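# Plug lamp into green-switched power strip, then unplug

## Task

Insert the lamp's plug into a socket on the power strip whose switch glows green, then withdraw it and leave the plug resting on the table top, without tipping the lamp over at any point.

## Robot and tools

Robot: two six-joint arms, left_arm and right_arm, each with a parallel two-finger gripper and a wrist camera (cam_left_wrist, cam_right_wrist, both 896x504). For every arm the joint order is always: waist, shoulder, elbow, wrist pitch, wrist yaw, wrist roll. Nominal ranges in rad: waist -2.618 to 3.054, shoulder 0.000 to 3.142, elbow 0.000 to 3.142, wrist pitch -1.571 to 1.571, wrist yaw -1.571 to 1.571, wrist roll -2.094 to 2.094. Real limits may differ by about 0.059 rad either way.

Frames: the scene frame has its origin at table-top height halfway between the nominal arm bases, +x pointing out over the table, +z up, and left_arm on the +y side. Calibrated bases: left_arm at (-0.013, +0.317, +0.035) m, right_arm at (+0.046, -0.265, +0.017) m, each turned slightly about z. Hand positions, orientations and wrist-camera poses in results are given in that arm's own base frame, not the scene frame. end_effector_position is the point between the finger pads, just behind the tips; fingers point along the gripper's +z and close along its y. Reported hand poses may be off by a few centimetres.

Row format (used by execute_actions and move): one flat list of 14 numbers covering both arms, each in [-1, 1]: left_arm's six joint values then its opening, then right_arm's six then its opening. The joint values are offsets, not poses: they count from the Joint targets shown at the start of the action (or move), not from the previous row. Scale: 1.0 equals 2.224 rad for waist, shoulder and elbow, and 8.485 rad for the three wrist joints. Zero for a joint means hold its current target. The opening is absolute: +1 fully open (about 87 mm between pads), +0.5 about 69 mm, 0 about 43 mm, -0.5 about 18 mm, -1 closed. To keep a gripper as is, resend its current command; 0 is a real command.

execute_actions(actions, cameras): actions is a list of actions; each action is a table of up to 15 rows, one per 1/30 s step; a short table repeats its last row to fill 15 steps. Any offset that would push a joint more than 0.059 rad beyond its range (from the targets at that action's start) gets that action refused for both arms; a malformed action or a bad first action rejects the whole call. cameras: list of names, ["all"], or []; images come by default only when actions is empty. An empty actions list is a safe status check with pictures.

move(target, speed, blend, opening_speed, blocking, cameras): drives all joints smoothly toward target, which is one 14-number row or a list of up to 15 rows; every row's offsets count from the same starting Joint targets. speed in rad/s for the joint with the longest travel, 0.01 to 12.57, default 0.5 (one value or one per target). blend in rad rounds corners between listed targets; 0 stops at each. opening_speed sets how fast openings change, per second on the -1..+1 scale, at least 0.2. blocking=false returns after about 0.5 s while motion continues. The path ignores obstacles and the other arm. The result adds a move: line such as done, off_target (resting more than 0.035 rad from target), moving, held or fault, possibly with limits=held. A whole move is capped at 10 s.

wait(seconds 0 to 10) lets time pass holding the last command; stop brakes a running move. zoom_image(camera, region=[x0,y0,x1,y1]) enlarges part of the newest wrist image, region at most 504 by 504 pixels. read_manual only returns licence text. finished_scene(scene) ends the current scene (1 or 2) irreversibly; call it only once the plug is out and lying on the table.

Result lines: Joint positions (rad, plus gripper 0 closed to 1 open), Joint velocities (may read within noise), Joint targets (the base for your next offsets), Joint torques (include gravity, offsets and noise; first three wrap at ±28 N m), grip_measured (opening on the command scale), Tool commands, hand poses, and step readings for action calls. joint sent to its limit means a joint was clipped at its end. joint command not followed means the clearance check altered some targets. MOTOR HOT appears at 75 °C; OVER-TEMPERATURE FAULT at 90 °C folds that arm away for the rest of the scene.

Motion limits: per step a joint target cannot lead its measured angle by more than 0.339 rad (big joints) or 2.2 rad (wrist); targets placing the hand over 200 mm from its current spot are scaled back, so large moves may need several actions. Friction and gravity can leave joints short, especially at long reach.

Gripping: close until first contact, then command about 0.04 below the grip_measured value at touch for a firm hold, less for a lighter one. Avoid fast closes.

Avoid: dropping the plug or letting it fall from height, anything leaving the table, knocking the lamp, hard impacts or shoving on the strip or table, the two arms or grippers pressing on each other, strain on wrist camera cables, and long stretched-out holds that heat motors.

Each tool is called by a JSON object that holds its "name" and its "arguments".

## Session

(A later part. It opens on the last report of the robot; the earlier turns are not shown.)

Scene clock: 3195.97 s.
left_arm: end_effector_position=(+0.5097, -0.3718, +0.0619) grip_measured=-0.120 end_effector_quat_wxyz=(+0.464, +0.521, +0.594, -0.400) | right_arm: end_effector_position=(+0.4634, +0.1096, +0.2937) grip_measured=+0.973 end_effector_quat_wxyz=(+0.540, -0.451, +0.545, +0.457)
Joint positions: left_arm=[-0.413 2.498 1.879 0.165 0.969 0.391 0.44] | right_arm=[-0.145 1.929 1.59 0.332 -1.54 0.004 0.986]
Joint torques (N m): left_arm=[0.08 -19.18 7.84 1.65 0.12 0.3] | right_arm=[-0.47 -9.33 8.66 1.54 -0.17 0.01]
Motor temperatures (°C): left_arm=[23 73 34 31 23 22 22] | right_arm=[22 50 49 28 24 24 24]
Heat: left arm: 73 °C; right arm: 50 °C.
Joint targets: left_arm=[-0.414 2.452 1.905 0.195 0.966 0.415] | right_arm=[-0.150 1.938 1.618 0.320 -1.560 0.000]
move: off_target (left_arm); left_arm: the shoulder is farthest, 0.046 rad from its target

{"name": "move", "arguments": {"target": [[0, 0.0207, 0.0, 0, 0, 0, -0.12, 0,0,0,0,0,0,1]], "speed": 0.2, "cameras": ["cam_left_wrist", "cam_right_wrist"]}}

{"name": "zoom_image", "arguments": {"camera": "cam_left_wrist", "region": [340, 260, 540, 420]}}

{"name": "zoom_image", "arguments": {"camera": "cam_right_wrist", "region": [320, 240, 520, 400]}}

Scene clock: 3201.17 s.
left_arm: end_effector_position=(+0.5097, -0.3718, +0.0619) grip_measured=-0.120 end_effector_quat_wxyz=(+0.464, +0.521, +0.594, -0.400) | right_arm: end_effector_position=(+0.4634, +0.1096, +0.2937) grip_measured=+0.973 end_effector_quat_wxyz=(+0.540, -0.451, +0.545, +0.457)
Joint positions: left_arm=[-0.413 2.498 1.879 0.165 0.969 0.391 0.44] | right_arm=[-0.145 1.929 1.59 0.332 -1.54 0.004 0.986]
Joint torques (N m): left_arm=[-0.02 -14.69 7.75 1.64 0.1 0.29] | right_arm=[-0.54 -9.29 8.66 1.53 -0.18 0.01]
Motor temperatures (°C): left_arm=[23 72 34 31 23 22 22] | right_arm=[22 50 49 28 24 24 24]
Heat: left arm: 72 °C; right arm: 50 °C.
Joint targets: left_arm=[-0.414 2.498 1.905 0.195 0.966 0.414] | right_arm=[-0.150 1.938 1.618 0.320 -1.560 0.000]
move: done
camera_calibration:
cam_left_wrist: T_world_to_cam=[[-0.983605, -0.17779, -0.0301984, 0.439112], [-0.143626, 0.873578, -0.465009, 0.452501], [0.109055, -0.453048, -0.884791, -0.0242555], [0, 0, 0, 1]] pos_world=[0.499549, -0.328214, 0.202216]
cam_right_wrist: T_world_to_cam=[[0.986734, -0.16234, -0.00115861, -0.439683], [-0.126937, -0.767059, -0.628894, 0.346992], [0.101206, 0.620698, -0.777491, 0.25684], [0, 0, 0, 1]] pos_world=[0.451903, 0.0353652, 0.417402]

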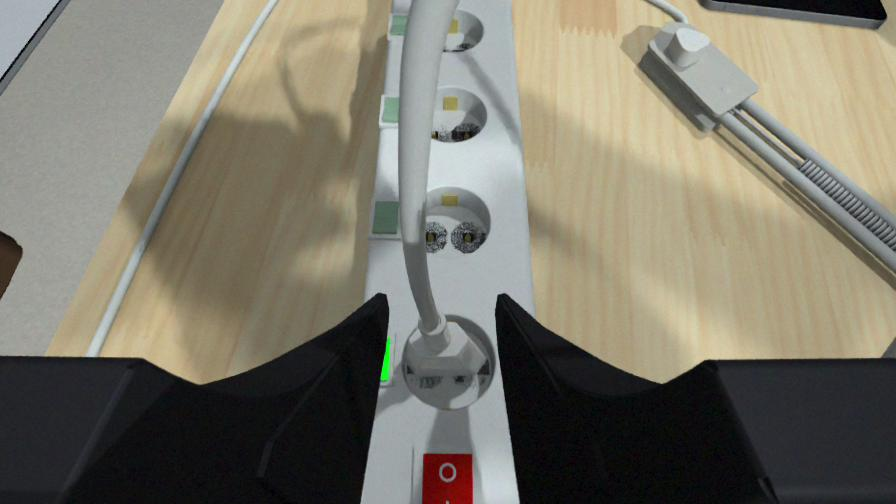

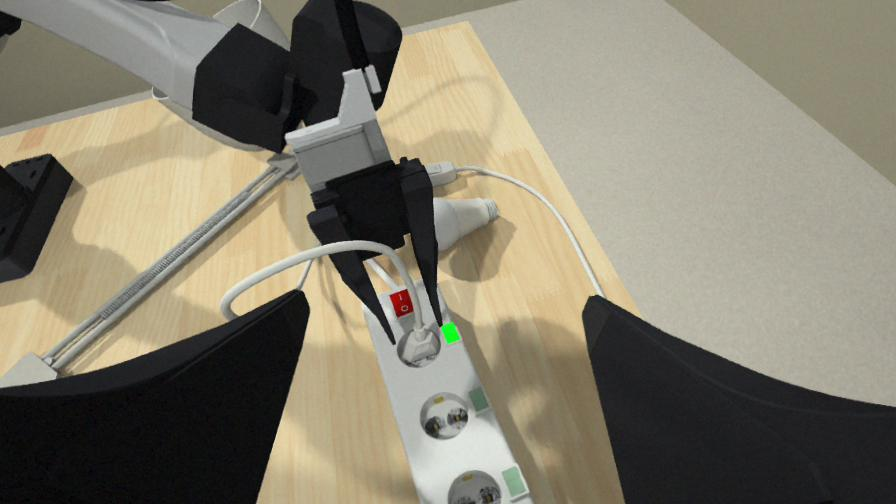

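Scaled by 2.520.

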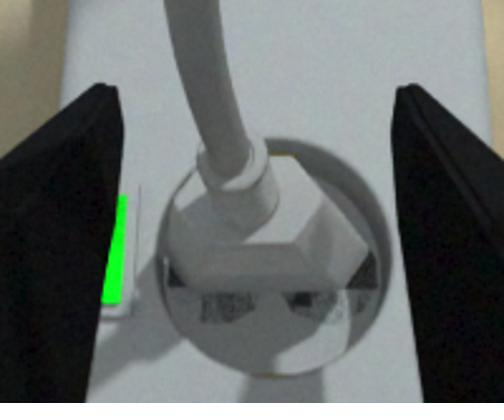

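Scaled by 2.520.

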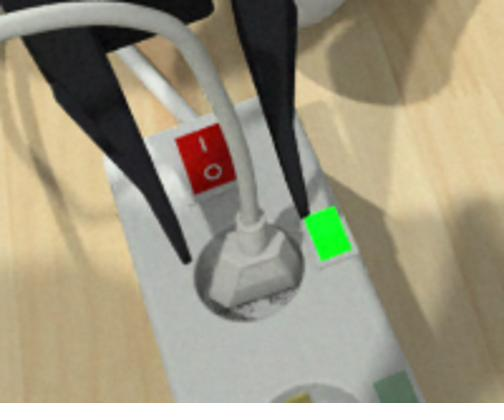

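{"name": "zoom_image", "arguments": {"camera": "cam_left_wrist", "region": [395, 300, 505, 420]}}

{"name": "zoom_image", "arguments": {"camera": "cam_right_wrist", "region": [380, 300, 480, 390]}}

Scaled by 4.200.

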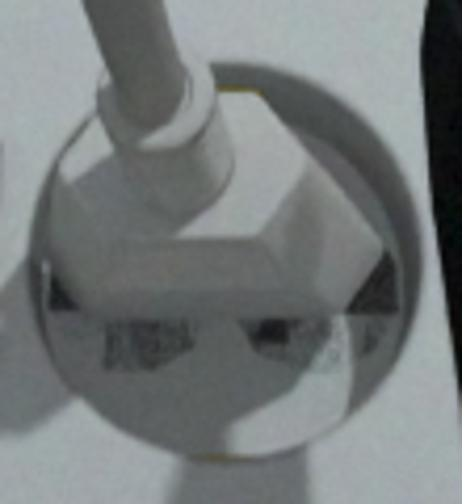

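Scaled by 5.040.

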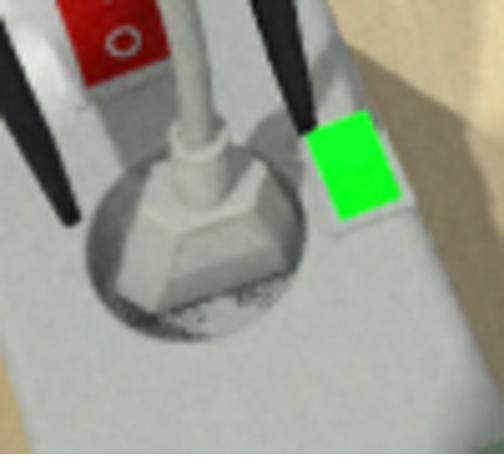

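{"name": "move", "arguments": {"target": [[0, 0.013, -0.019, 0.0044, 0, 0, -0.12, 0,0,0,0,0,0,1]], "speed": 0.1, "cameras": ["cam_left_wrist", "cam_right_wrist"]}}

{"name": "zoom_image", "arguments": {"camera": "cam_left_wrist", "region": [340, 260, 540, 420]}}

{"name": "zoom_image", "arguments": {"camera": "cam_right_wrist", "region": [360, 280, 480, 380]}}

Scene clock: 3275.03 s.
left_arm: end_effector_position=(+0.5103, -0.3720, +0.0512) grip_measured=-0.120 end_effector_quat_wxyz=(+0.466, +0.521, +0.593, -0.400) | right_arm: end_effector_position=(+0.4634, +0.1096, +0.2937) grip_measured=+0.973 end_effector_quat_wxyz=(+0.540, -0.451, +0.545, +0.457)
Joint positions: left_arm=[-0.413 2.518 1.868 0.199 0.969 0.391 0.44] | right_arm=[-0.145 1.929 1.59 0.332 -1.54 0.004 0.986]
Joint torques (N m): left_arm=[-0.14 -13.98 5.01 1.65 0.11 0.27] | right_arm=[-0.5 -9.33 8.68 1.53 -0.18 0.02]
Motor temperatures (°C): left_arm=[23 62 37 34 23 22 21] | right_arm=[22 50 50 27 24 24 24]
Heat: left arm: 62 °C; right arm: 50 °C.
Joint targets: left_arm=[-0.414 2.527 1.862 0.233 0.966 0.415] | right_arm=[-0.150 1.938 1.618 0.320 -1.560 0.000]
move: done
camera_calibration:
cam_left_wrist: T_world_to_cam=[[-0.983481, -0.177776, -0.0340826, 0.439466], [-0.141586, 0.872815, -0.467063, 0.446598], [0.112781, -0.454522, -0.883567, -0.0363933], [0, 0, 0, 1]] pos_world=[0.499543, -0.328212, 0.191412]
cam_right_wrist: T_world_to_cam=[[0.986734, -0.16234, -0.00115861, -0.439683], [-0.126937, -0.767059, -0.628894, 0.346992], [0.101206, 0.620698, -0.777491, 0.25684], [0, 0, 0, 1]] pos_world=[0.451903, 0.0353652, 0.417402]

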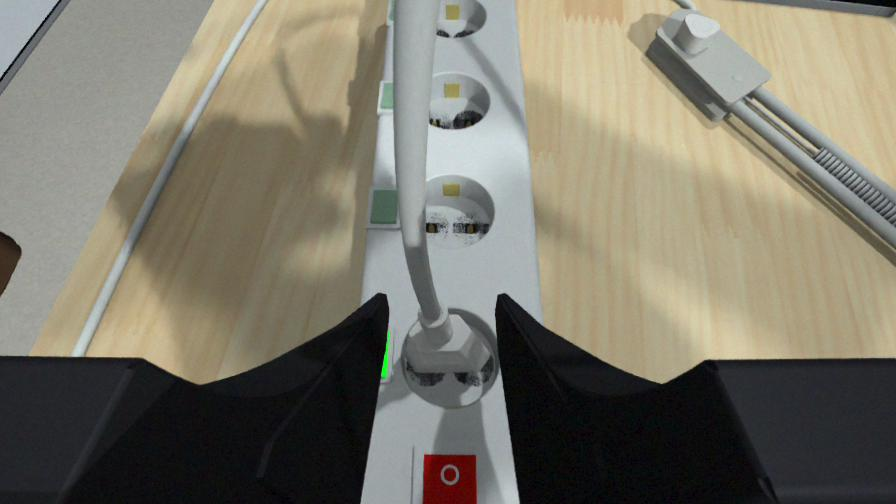

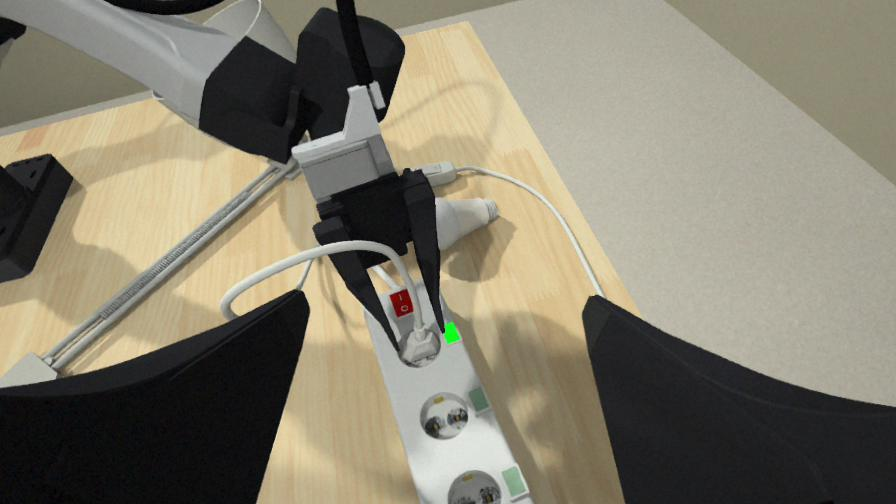

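Scaled by 2.520.

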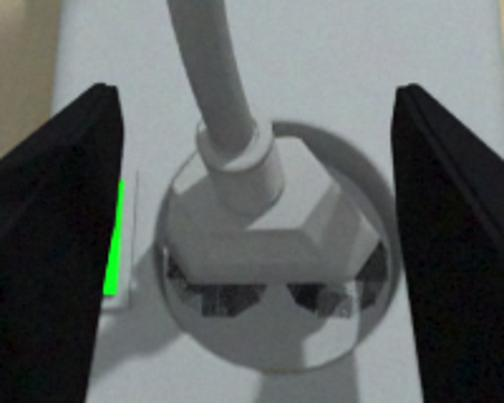

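Scaled by 4.200.

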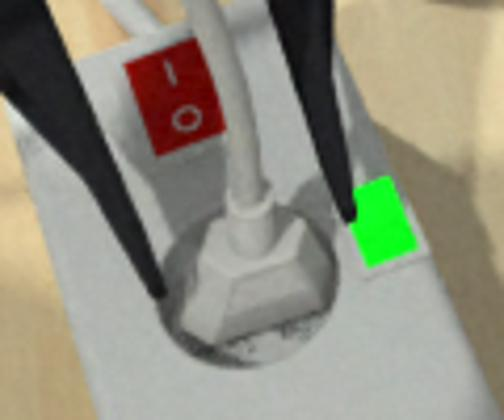

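{"name": "move", "arguments": {"target": [[0, 0, 0, 0.0026, 0, 0, -0.12, 0,0,0,0,0,0,1]], "speed": 0.1}}

{"name": "move", "arguments": {"target": [[0, 0, 0, 0, 0, 0, -0.74, 0,0,0,0,0,0,1]], "opening_speed": 0.3, "cameras": ["cam_left_wrist", "cam_right_wrist"]}}

{"name": "zoom_image", "arguments": {"camera": "cam_left_wrist", "region": [340, 260, 540, 420]}}

{"name": "zoom_image", "arguments": {"camera": "cam_right_wrist", "region": [360, 280, 480, 380]}}

Scene clock: 3295.47 s.
left_arm: end_effector_position=(+0.5126, -0.3730, +0.0546) grip_measured=-0.120 end_effector_quat_wxyz=(+0.474, +0.523, +0.587, -0.397) | right_arm: end_effector_position=(+0.4634, +0.1096, +0.2937) grip_measured=+0.973 end_effector_quat_wxyz=(+0.540, -0.451, +0.545, +0.457)
Joint positions: left_arm=[-0.413 2.518 1.868 0.221 0.969 0.391 0.44] | right_arm=[-0.145 1.929 1.59 0.332 -1.54 0.004 0.986]
Joint torques (N m): left_arm=[0.02 -14.06 5.27 1.7 0.11 0.26] | right_arm=[-0.57 -9.29 8.68 1.55 -0.16 0.03]
Motor temperatures (°C): left_arm=[23 65 36 33 23 22 21] | right_arm=[22 50 50 27 24 24 24]
Heat: left arm: 65 °C; right arm: 50 °C.
Joint targets: left_arm=[-0.414 2.527 1.862 0.255 0.966 0.415] | right_arm=[-0.150 1.938 1.618 0.320 -1.560 0.000]
move: done

Scene clock: 3297.73 s.
left_arm: end_effector_position=(+0.5127, -0.3731, +0.0547) grip_measured=-0.713 end_effector_quat_wxyz=(+0.474, +0.523, +0.586, -0.397) | right_arm: end_effector_position=(+0.4634, +0.1096, +0.2937) grip_measured=+0.973 end_effector_quat_wxyz=(+0.540, -0.451, +0.545, +0.457)
Joint positions: left_arm=[-0.413 2.518 1.868 0.222 0.969 0.391 0.143] | right_arm=[-0.145 1.929 1.59 0.332 -1.54 0.004 0.986]
Joint torques (N m): left_arm=[0.03 -14.06 5.12 1.65 0.12 0.24] | right_arm=[-0.54 -9.31 8.72 1.54 -0.2 0.01]
Motor temperatures (°C): left_arm=[23 66 36 33 23 22 21] | right_arm=[22 50 50 27 24 24 24]
Heat: left arm: 66 °C; right arm: 50 °C.
Joint targets: left_arm=[-0.414 2.527 1.862 0.255 0.966 0.415] | right_arm=[-0.150 1.938 1.618 0.320 -1.560 0.000]
move: done
camera_calibration:
cam_left_wrist: T_world_to_cam=[[-0.982579, -0.178106, -0.0530758, 0.442208], [-0.131612, 0.868496, -0.477904, 0.443344], [0.131214, -0.462593, -0.876807, -0.0469436], [0, 0, 0, 1]] pos_world=[0.499014, -0.327999, 0.194186]
cam_right_wrist: T_world_to_cam=[[0.986734, -0.16234, -0.00115861, -0.439683], [-0.126937, -0.767059, -0.628894, 0.346992], [0.101206, 0.620698, -0.777491, 0.25684], [0, 0, 0, 1]] pos_world=[0.451903, 0.0353652, 0.417402]

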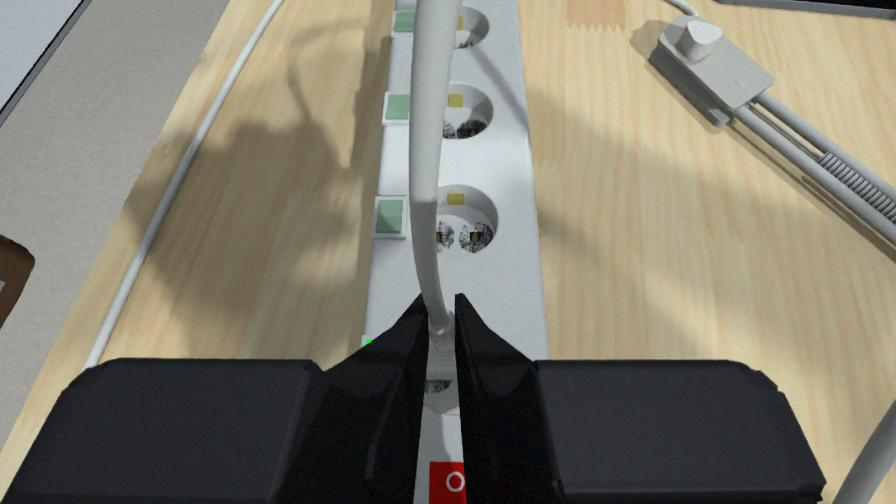

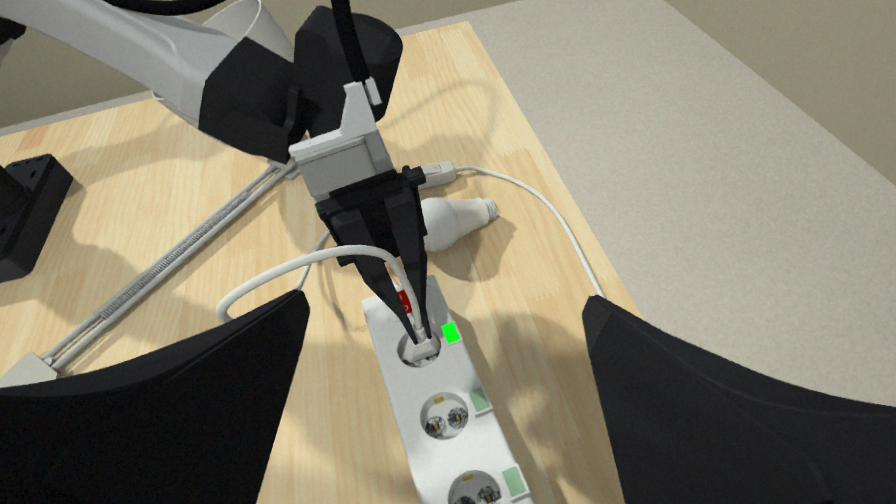

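Scaled by 2.520.

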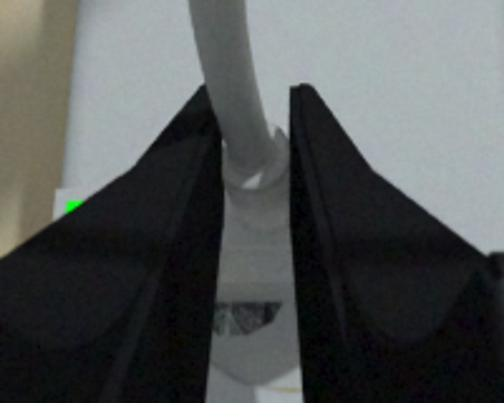

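Scaled by 4.200.

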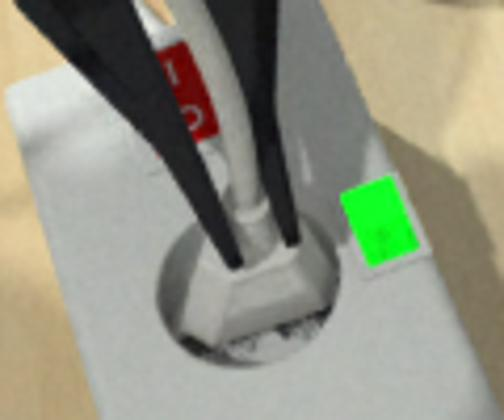

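{"name": "move", "arguments": {"target": [[0, 0.002, -0.0112, 0.001, 0, 0, -0.78, 0,0,0,0,0,0,1]], "speed": 0.1, "cameras": ["cam_left_wrist", "cam_right_wrist"]}}

{"name": "zoom_image", "arguments": {"camera": "cam_left_wrist", "region": [340, 260, 540, 420]}}

{"name": "zoom_image", "arguments": {"camera": "cam_right_wrist", "region": [360, 280, 480, 380]}}

Scene clock: 3318.57 s.
left_arm: end_effector_position=(+0.5117, -0.3733, +0.0535) grip_measured=-0.713 end_effector_quat_wxyz=(+0.479, +0.525, +0.581, -0.397) | right_arm: end_effector_position=(+0.4634, +0.1096, +0.2937) grip_measured=+0.973 end_effector_quat_wxyz=(+0.540, -0.451, +0.545, +0.457)
Joint positions: left_arm=[-0.413 2.518 1.852 0.252 0.974 0.391 0.143] | right_arm=[-0.145 1.929 1.59 0.332 -1.54 0.004 0.986]
Joint torques (N m): left_arm=[0.06 -13.44 4.4 1.49 0.05 0.24] | right_arm=[-0.5 -9.39 8.64 1.55 -0.17 0.02]
Motor temperatures (°C): left_arm=[23 66 35 33 23 22 22] | right_arm=[22 50 50 27 24 24 24]
Heat: left arm: 66 °C; right arm: 50 °C.
Joint targets: left_arm=[-0.414 2.532 1.837 0.263 0.966 0.415] | right_arm=[-0.150 1.938 1.618 0.320 -1.560 0.000]
move: done
camera_calibration:
cam_left_wrist: T_world_to_cam=[[-0.982798, -0.173434, -0.0634718, 0.443546], [-0.121314, 0.865386, -0.486199, 0.436876], [0.139251, -0.470135, -0.87154, -0.0551786], [0, 0, 0, 1]] pos_world=[0.496599, -0.327082, 0.192471]
cam_right_wrist: T_world_to_cam=[[0.986734, -0.16234, -0.00115861, -0.439683], [-0.126937, -0.767059, -0.628894, 0.346992], [0.101206, 0.620698, -0.777491, 0.25684], [0, 0, 0, 1]] pos_world=[0.451903, 0.0353652, 0.417402]

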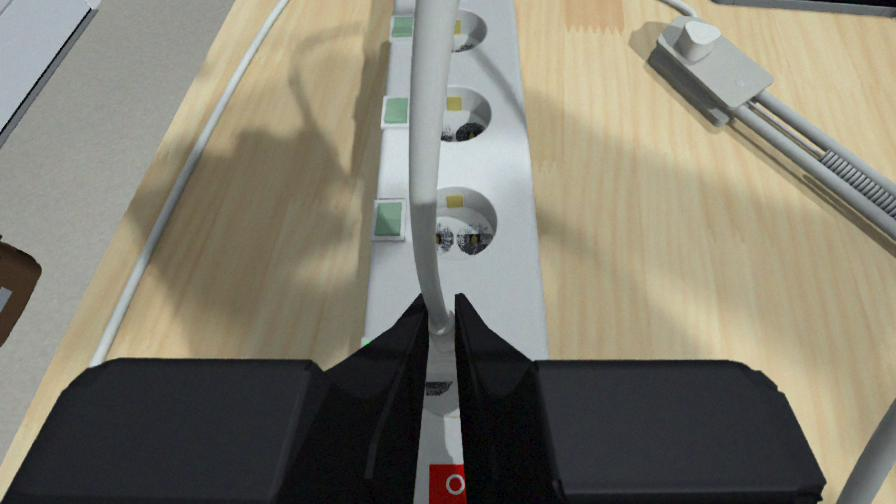

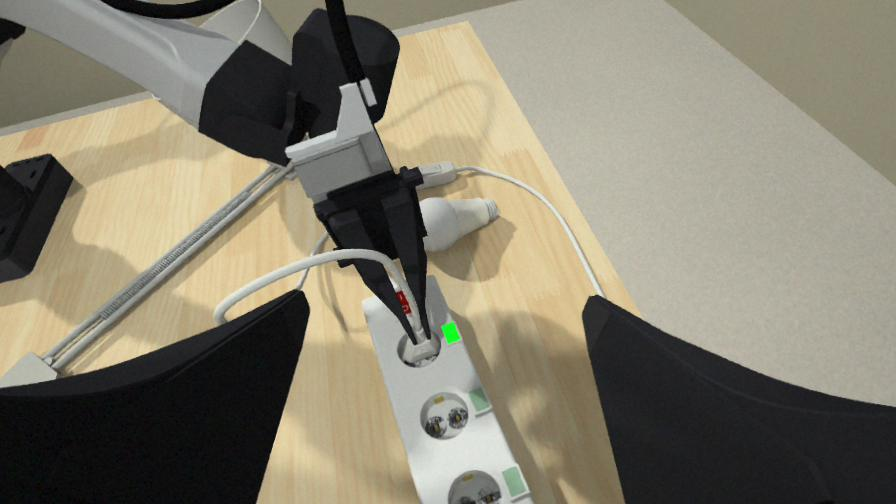

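Scaled by 2.520.

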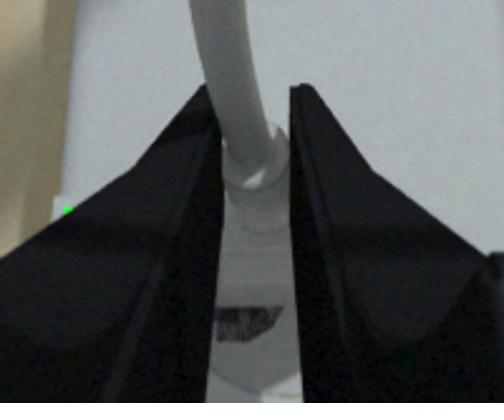

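Scaled by 4.200.

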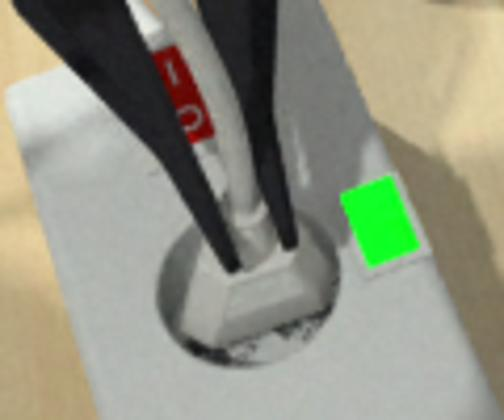

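{"name": "move", "arguments": {"target": [[0, 0.003, -0.0112, -0.003, 0, 0.003, -0.78, 0,0,0,0,0,0,1]], "speed": 0.1}}

{"name": "move", "arguments": {"target": [[0, 0.003, -0.0112, -0.002, 0, 0.0, -0.78, 0,0,0,0,0,0,1]], "speed": 0.1, "cameras": ["cam_left_wrist", "cam_right_wrist"]}}

{"name": "zoom_image", "arguments": {"camera": "cam_left_wrist", "region": [340, 260, 540, 420]}}

{"name": "zoom_image", "arguments": {"camera": "cam_right_wrist", "region": [360, 280, 480, 380]}}

Scene clock: 3326.93 s.
left_arm: end_effector_position=(+0.5096, -0.3735, +0.0518) grip_measured=-0.715 end_effector_quat_wxyz=(+0.483, +0.533, +0.570, -0.397) | right_arm: end_effector_position=(+0.4634, +0.1096, +0.2937) grip_measured=+0.973 end_effector_quat_wxyz=(+0.540, -0.451, +0.545, +0.457)
Joint positions: left_arm=[-0.413 2.518 1.837 0.273 0.987 0.411 0.143] | right_arm=[-0.145 1.929 1.59 0.332 -1.54 0.004 0.986]
Joint torques (N m): left_arm=[0.01 -12.79 3.48 1.02 -0.14 0.29] | right_arm=[-0.53 -9.35 8.7 1.53 -0.18 0.02]
Motor temperatures (°C): left_arm=[23 66 35 33 23 22 22] | right_arm=[22 50 50 27 24 24 24]
Heat: left arm: 66 °C; right arm: 50 °C.
Joint targets: left_arm=[-0.414 2.539 1.813 0.238 0.966 0.440] | right_arm=[-0.150 1.938 1.618 0.320 -1.560 0.000]
move: done

Scene clock: 3327.70 s.
left_arm: end_effector_position=(+0.5077, -0.3737, +0.0503) grip_measured=-0.716 end_effector_quat_wxyz=(+0.486, +0.537, +0.564, -0.398) | right_arm: end_effector_position=(+0.4634, +0.1096, +0.2937) grip_measured=+0.973 end_effector_quat_wxyz=(+0.540, -0.451, +0.545, +0.457)
Joint positions: left_arm=[-0.413 2.518 1.822 0.297 0.996 0.415 0.142] | right_arm=[-0.145 1.929 1.59 0.332 -1.54 0.004 0.986]
Joint torques (N m): left_arm=[0.02 -12.14 2.93 0.64 -0.19 0.28] | right_arm=[-0.5 -9.35 8.68 1.52 -0.17 0.02]
Motor temperatures (°C): left_arm=[23 66 35 33 23 22 22] | right_arm=[22 50 50 27 24 24 24]
Heat: left arm: 66 °C; right arm: 50 °C.
Joint targets: left_arm=[-0.414 2.545 1.788 0.221 0.966 0.440] | right_arm=[-0.150 1.938 1.618 0.320 -1.560 0.000]
move: off_target (left_arm); left_arm: the wrist pitch is farthest, 0.076 rad from its target
camera_calibration:
cam_left_wrist: T_world_to_cam=[[-0.984218, -0.149534, -0.0946273, 0.450664], [-0.083101, 0.862671, -0.498892, 0.415348], [0.156233, -0.483155, -0.861483, -0.0716546], [0, 0, 0, 1]] pos_world=[0.489262, -0.32554, 0.18813]
cam_right_wrist: T_world_to_cam=[[0.986734, -0.16234, -0.00115861, -0.439683], [-0.126937, -0.767059, -0.628894, 0.346992], [0.101206, 0.620698, -0.777491, 0.25684], [0, 0, 0, 1]] pos_world=[0.451903, 0.0353652, 0.417402]

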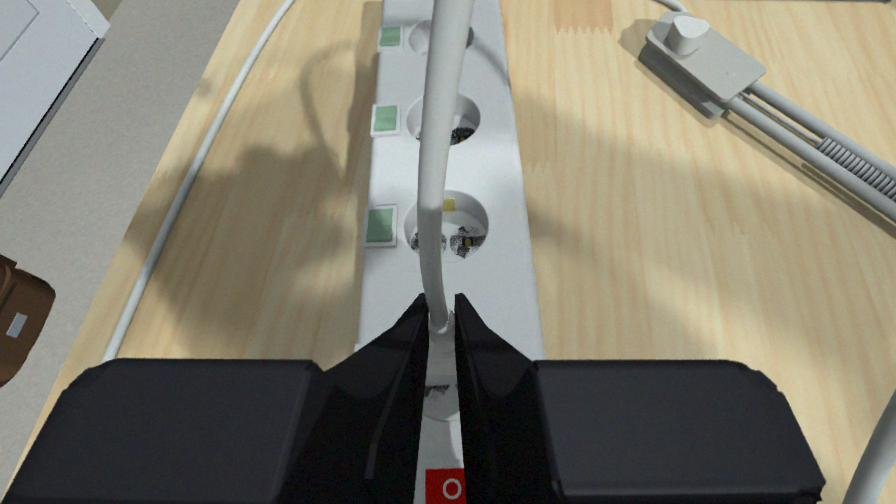

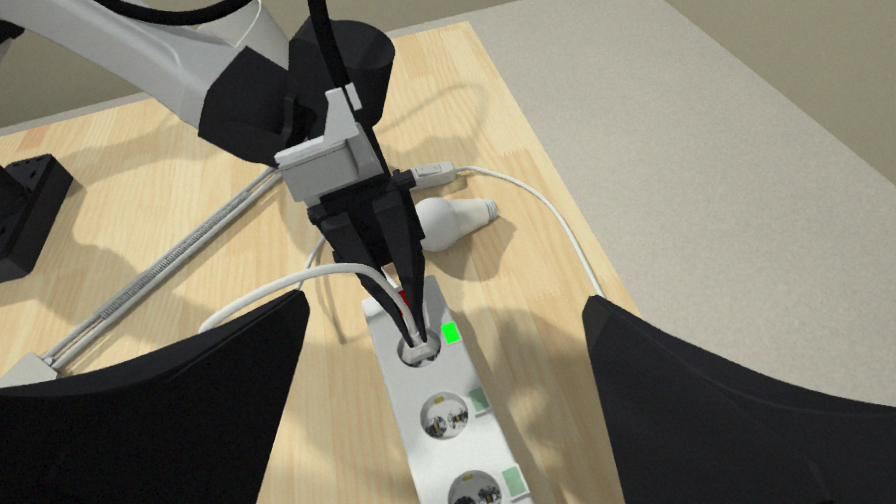

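Scaled by 2.520.

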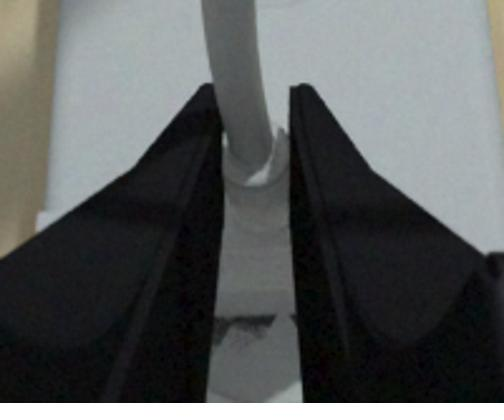

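Scaled by 4.200.

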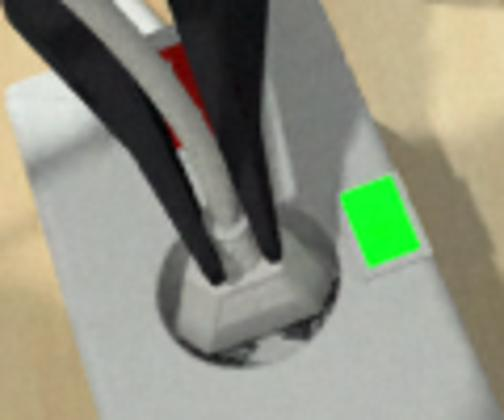

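{"name": "move", "arguments": {"target": [[0, 0.007, -0.001, -0.009, 0, 0.0, -0.78, 0,0,0,0,0,0,1]], "speed": 0.1}}

{"name": "wait", "arguments": {"seconds": 0.1, "cameras": ["cam_left_wrist", "cam_right_wrist"]}}

{"name": "zoom_image", "arguments": {"camera": "cam_left_wrist", "region": [340, 260, 540, 420]}}

{"name": "zoom_image", "arguments": {"camera": "cam_right_wrist", "region": [360, 280, 480, 380]}}

Scene clock: 3344.93 s.
left_arm: end_effector_position=(+0.5056, -0.3728, +0.0472) grip_measured=-0.719 end_effector_quat_wxyz=(+0.480, +0.537, +0.567, -0.399) | right_arm: end_effector_position=(+0.4634, +0.1096, +0.2937) grip_measured=+0.973 end_effector_quat_wxyz=(+0.540, -0.451, +0.545, +0.457)
Joint positions: left_arm=[-0.413 2.518 1.822 0.276 0.998 0.423 0.141] | right_arm=[-0.145 1.929 1.59 0.332 -1.54 0.004 0.986]
Joint torques (N m): left_arm=[-0.09 -10.77 2.66 0.2 -0.18 0.18] | right_arm=[-0.53 -9.29 8.69 1.53 -0.17 0.03]
Motor temperatures (°C): left_arm=[23 64 34 31 23 22 22] | right_arm=[22 51 50 27 24 24 24]
Heat: left arm: 64 °C; right arm: 51 °C.
Joint targets: left_arm=[-0.414 2.561 1.786 0.144 0.967 0.440] | right_arm=[-0.150 1.938 1.618 0.320 -1.560 0.000]
move: off_target (left_arm); left_arm: the wrist pitch is farthest, 0.131 rad from its target

Scene clock: 3345.03 s.
left_arm: end_effector_position=(+0.5056, -0.3728, +0.0472) grip_measured=-0.719 end_effector_quat_wxyz=(+0.480, +0.537, +0.567, -0.399) | right_arm: end_effector_position=(+0.4634, +0.1096, +0.2937) grip_measured=+0.973 end_effector_quat_wxyz=(+0.540, -0.451, +0.545, +0.457)
Joint positions: left_arm=[-0.413 2.518 1.822 0.276 0.998 0.423 0.141] | right_arm=[-0.145 1.929 1.59 0.332 -1.54 0.004 0.986]
Joint torques (N m): left_arm=[0.06 -10.44 2.67 0.16 -0.17 0.18] | right_arm=[-0.51 -9.33 8.66 1.54 -0.17 0.03]
Motor temperatures (°C): left_arm=[23 64 34 31 23 22 22] | right_arm=[22 51 50 27 24 24 24]
Heat: left arm: 64 °C; right arm: 51 °C.
Joint targets: left_arm=[-0.414 2.561 1.786 0.145 0.967 0.440] | right_arm=[-0.150 1.938 1.618 0.320 -1.560 0.000]
Tool commands: left_gripper/opening=-0.78 right_gripper/opening=+1.0
wait: 0.10 s; no rest
camera_calibration:
cam_left_wrist: T_world_to_cam=[[-0.985869, -0.144974, -0.0839358, 0.450427], [-0.0857892, 0.867293, -0.490351, 0.415499], [0.143885, -0.476221, -0.867474, -0.0644408], [0, 0, 0, 1]] pos_world=[0.48898, -0.325747, 0.185647]
cam_right_wrist: T_world_to_cam=[[0.986734, -0.16234, -0.00115861, -0.439683], [-0.126937, -0.767059, -0.628894, 0.346992], [0.101206, 0.620698, -0.777491, 0.25684], [0, 0, 0, 1]] pos_world=[0.451903, 0.0353652, 0.417402]

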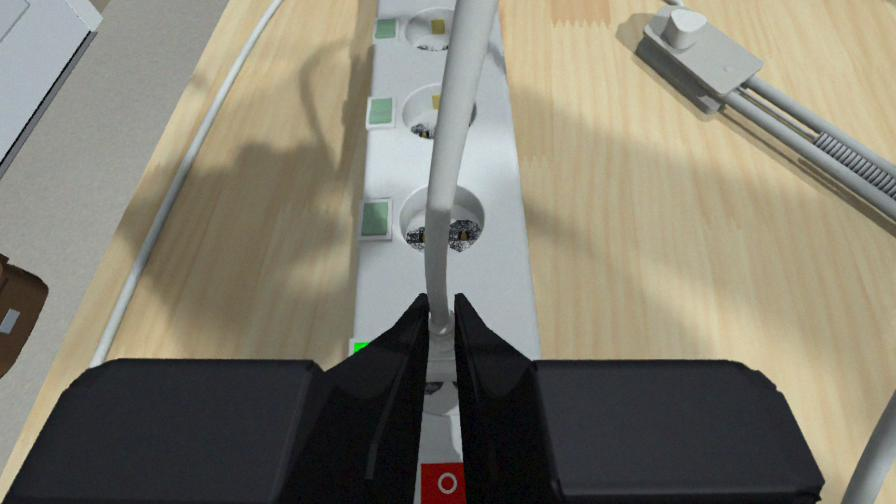

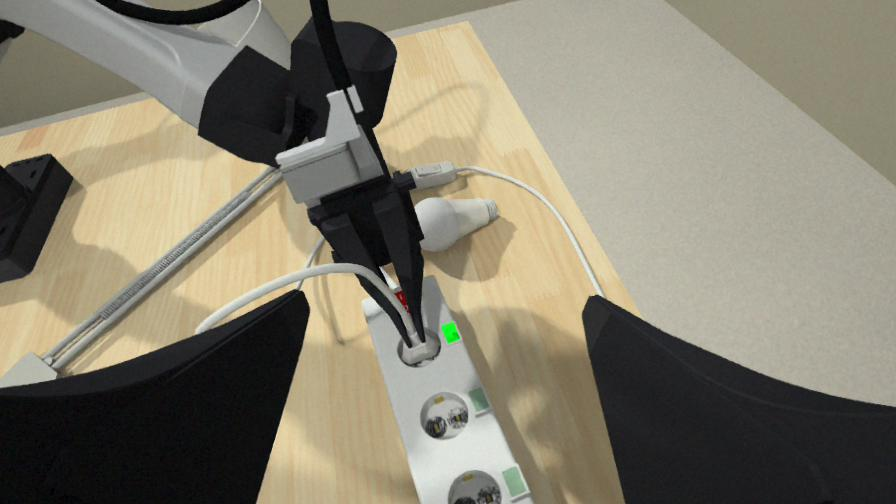

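Scaled by 2.520.

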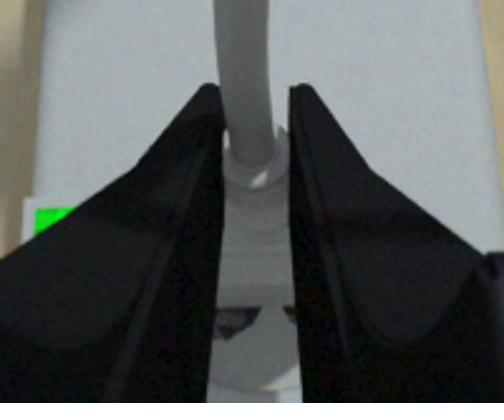

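Scaled by 4.200.

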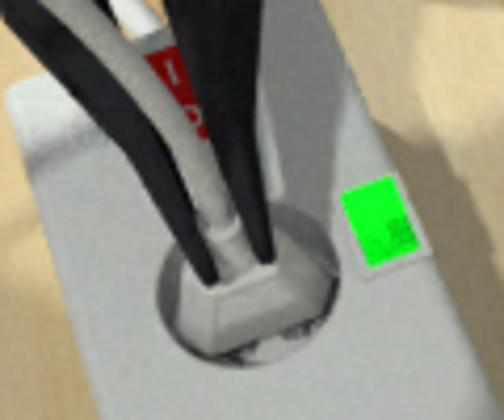

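{"name": "move", "arguments": {"target": [[0.0065, 0.0105, 0.004, -0.004, 0, 0.0, -0.78, 0,0,0,0,0,0,1]], "speed": 0.1}}

{"name": "wait", "arguments": {"seconds": 0.1, "cameras": ["cam_left_wrist", "cam_right_wrist"]}}

{"name": "zoom_image", "arguments": {"camera": "cam_right_wrist", "region": [360, 280, 480, 380]}}

{"name": "zoom_image", "arguments": {"camera": "cam_left_wrist", "region": [340, 260, 540, 420]}}

Scene clock: 3356.17 s.
left_arm: end_effector_position=(+0.5046, -0.3676, +0.0393) grip_measured=-0.720 end_effector_quat_wxyz=(+0.468, +0.533, +0.579, -0.402) | right_arm: end_effector_position=(+0.4634, +0.1096, +0.2937) grip_measured=+0.973 end_effector_quat_wxyz=(+0.540, -0.451, +0.545, +0.457)
Joint positions: left_arm=[-0.406 2.523 1.822 0.244 1 0.426 0.14] | right_arm=[-0.145 1.929 1.59 0.332 -1.54 0.004 0.986]
Joint torques (N m): left_arm=[0.64 -8.96 3.21 0.08 -0.21 0.18] | right_arm=[-0.49 -9.24 8.66 1.54 -0.18 0.02]
Motor temperatures (°C): left_arm=[23 61 34 30 23 22 22] | right_arm=[22 51 50 27 24 24 24]
Heat: left arm: 61 °C; right arm: 51 °C.
Joint targets: left_arm=[-0.400 2.584 1.794 0.111 0.966 0.440] | right_arm=[-0.150 1.938 1.618 0.320 -1.560 0.000]
move: off_target (left_arm); left_arm: the wrist pitch is farthest, 0.133 rad from its target

Scene clock: 3356.27 s.
left_arm: end_effector_position=(+0.5046, -0.3676, +0.0393) grip_measured=-0.720 end_effector_quat_wxyz=(+0.468, +0.533, +0.579, -0.402) | right_arm: end_effector_position=(+0.4634, +0.1096, +0.2937) grip_measured=+0.973 end_effector_quat_wxyz=(+0.540, -0.451, +0.545, +0.457)
Joint positions: left_arm=[-0.406 2.523 1.822 0.244 1 0.426 0.14] | right_arm=[-0.145 1.929 1.59 0.332 -1.54 0.004 0.986]
Joint torques (N m): left_arm=[0.54 -8.75 3.45 0.1 -0.18 0.12] | right_arm=[-0.54 -9.33 8.72 1.54 -0.2 0.02]
Motor temperatures (°C): left_arm=[23 61 34 30 23 22 22] | right_arm=[22 51 50 27 24 24 24]
Heat: left arm: 61 °C; right arm: 51 °C.
Joint targets: left_arm=[-0.400 2.584 1.794 0.111 0.966 0.440] | right_arm=[-0.150 1.938 1.618 0.320 -1.560 0.000]
Tool commands: left_gripper/opening=-0.78 right_gripper/opening=+1.0
wait: 0.10 s; no rest
camera_calibration:
cam_left_wrist: T_world_to_cam=[[-0.987234, -0.149364, -0.0553167, 0.447444], [-0.105623, 0.873869, -0.474548, 0.41888], [0.11922, -0.462648, -0.87849, -0.0507053], [0, 0, 0, 1]] pos_world=[0.49202, -0.322673, 0.178986]
cam_right_wrist: T_world_to_cam=[[0.986734, -0.16234, -0.00115861, -0.439683], [-0.126937, -0.767059, -0.628894, 0.346992], [0.101206, 0.620698, -0.777491, 0.25684], [0, 0, 0, 1]] pos_world=[0.451903, 0.0353652, 0.417402]

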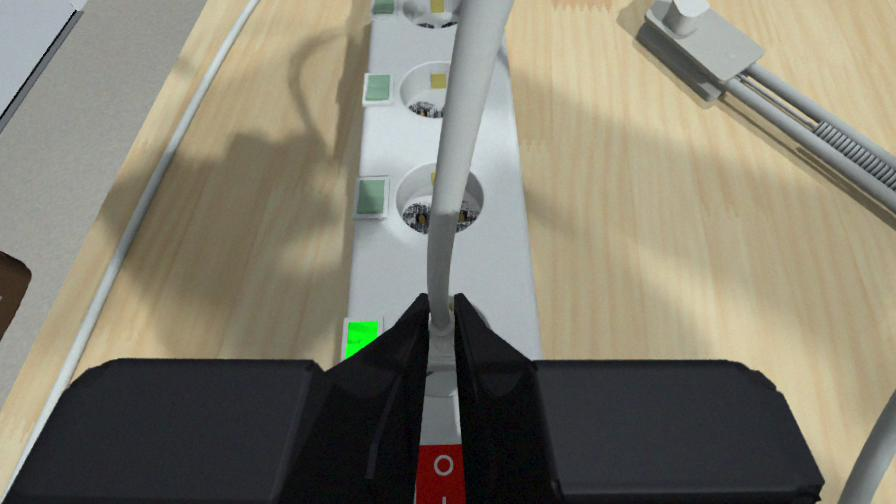

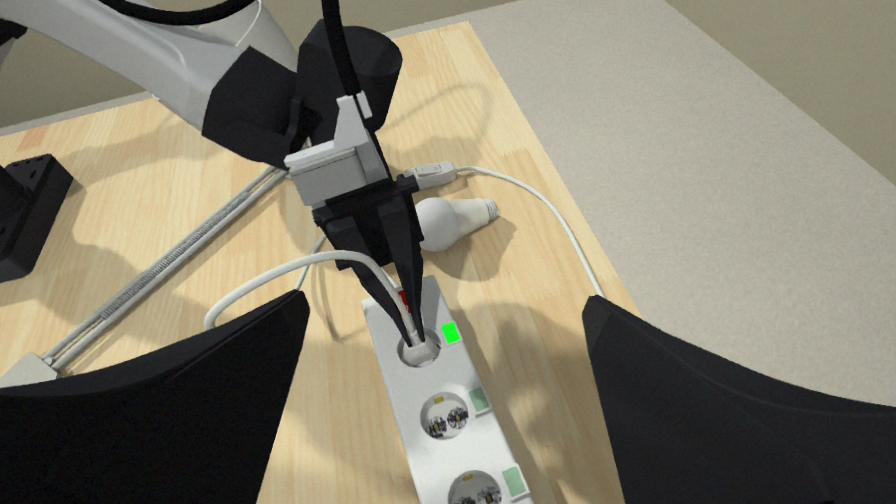

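Scaled by 4.200.

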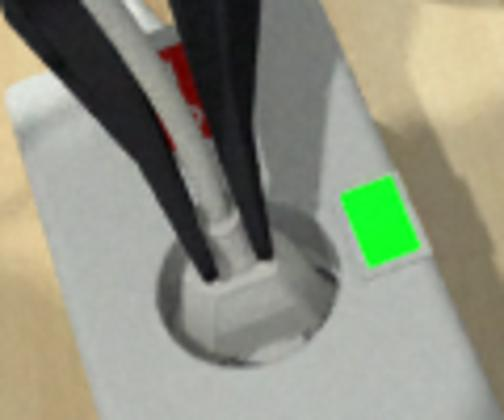

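Scaled by 2.520.

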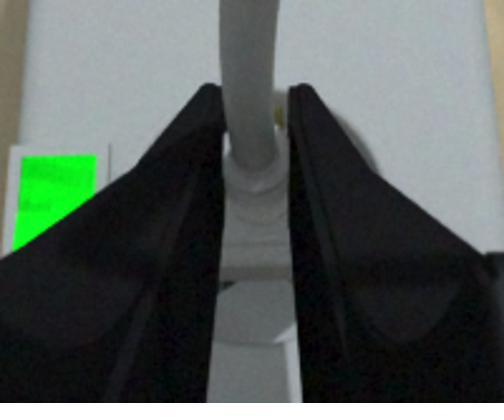

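{"name": "move", "arguments": {"target": [[0.0, 0.009, 0.004, -0.005, 0, 0.0, -0.78, 0,0,0,0,0,0,1]], "speed": 0.1}}

{"name": "wait", "arguments": {"seconds": 0.1, "cameras": ["cam_left_wrist", "cam_right_wrist"]}}

{"name": "zoom_image", "arguments": {"camera": "cam_right_wrist", "region": [360, 280, 480, 380]}}

{"name": "zoom_image", "arguments": {"camera": "cam_left_wrist", "region": [340, 260, 540, 420]}}

Scene clock: 3365.23 s.
left_arm: end_effector_position=(+0.5042, -0.3679, +0.0383) grip_measured=-0.720 end_effector_quat_wxyz=(+0.464, +0.533, +0.581, -0.405) | right_arm: end_effector_position=(+0.4634, +0.1096, +0.2937) grip_measured=+0.973 end_effector_quat_wxyz=(+0.540, -0.451, +0.545, +0.457)
Joint positions: left_arm=[-0.406 2.528 1.832 0.228 1.003 0.427 0.14] | right_arm=[-0.145 1.929 1.59 0.332 -1.54 0.004 0.986]
Joint torques (N m): left_arm=[0.42 -7.56 3.21 -0.14 -0.23 0.11] | right_arm=[-0.53 -9.31 8.66 1.53 -0.16 0.02]
Motor temperatures (°C): left_arm=[23 59 34 29 23 22 22] | right_arm=[22 51 50 27 24 24 24]
Heat: left arm: 59 °C; right arm: 51 °C.
Joint targets: left_arm=[-0.400 2.604 1.803 0.068 0.966 0.440] | right_arm=[-0.150 1.938 1.618 0.320 -1.560 0.000]
move: off_target (left_arm); left_arm: the wrist pitch is farthest, 0.159 rad from its target

Scene clock: 3365.33 s.
left_arm: end_effector_position=(+0.5042, -0.3679, +0.0383) grip_measured=-0.720 end_effector_quat_wxyz=(+0.464, +0.533, +0.581, -0.405) | right_arm: end_effector_position=(+0.4634, +0.1096, +0.2937) grip_measured=+0.973 end_effector_quat_wxyz=(+0.540, -0.451, +0.545, +0.457)
Joint positions: left_arm=[-0.406 2.528 1.832 0.228 1.003 0.427 0.14] | right_arm=[-0.145 1.929 1.59 0.332 -1.54 0.004 0.986]
Joint torques (N m): left_arm=[0.69 -7.49 3.34 -0.14 -0.24 0.16] | right_arm=[-0.59 -9.31 8.69 1.54 -0.18 0.02]
Motor temperatures (°C): left_arm=[23 59 34 29 23 22 22] | right_arm=[22 51 50 27 24 24 24]
Heat: left arm: 59 °C; right arm: 51 °C.
Joint targets: left_arm=[-0.400 2.604 1.803 0.068 0.966 0.440] | right_arm=[-0.150 1.938 1.618 0.320 -1.560 0.000]
Tool commands: left_gripper/opening=-0.78 right_gripper/opening=+1.0
wait: 0.10 s; no rest
camera_calibration:
cam_left_wrist: T_world_to_cam=[[-0.988198, -0.146069, -0.0461338, 0.448316], [-0.10741, 0.875474, -0.471177, 0.419948], [0.109213, -0.460661, -0.880831, -0.0458147], [0, 0, 0, 1]] pos_world=[0.493135, -0.323273, 0.178197]
cam_right_wrist: T_world_to_cam=[[0.986734, -0.16234, -0.00115861, -0.439683], [-0.126937, -0.767059, -0.628894, 0.346992], [0.101206, 0.620698, -0.777491, 0.25684], [0, 0, 0, 1]] pos_world=[0.451903, 0.0353652, 0.417402]

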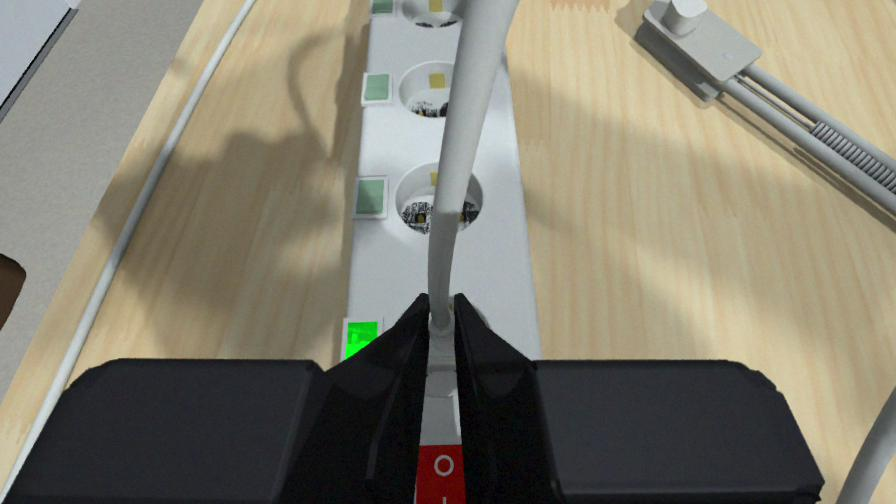

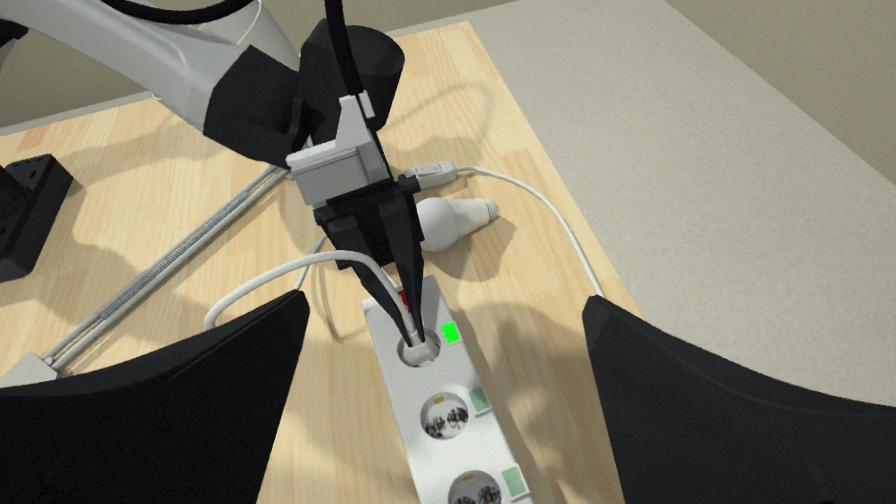

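Scaled by 4.200.

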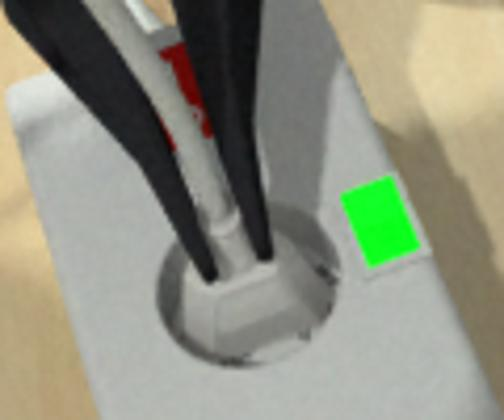

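Scaled by 2.520.

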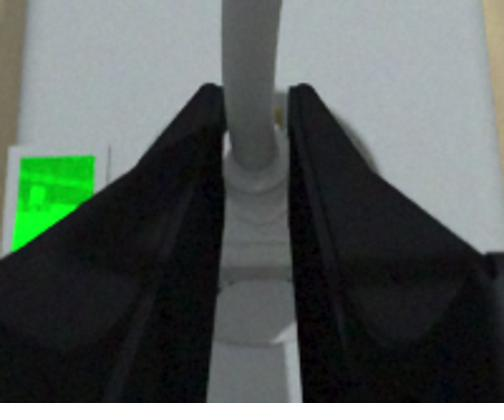

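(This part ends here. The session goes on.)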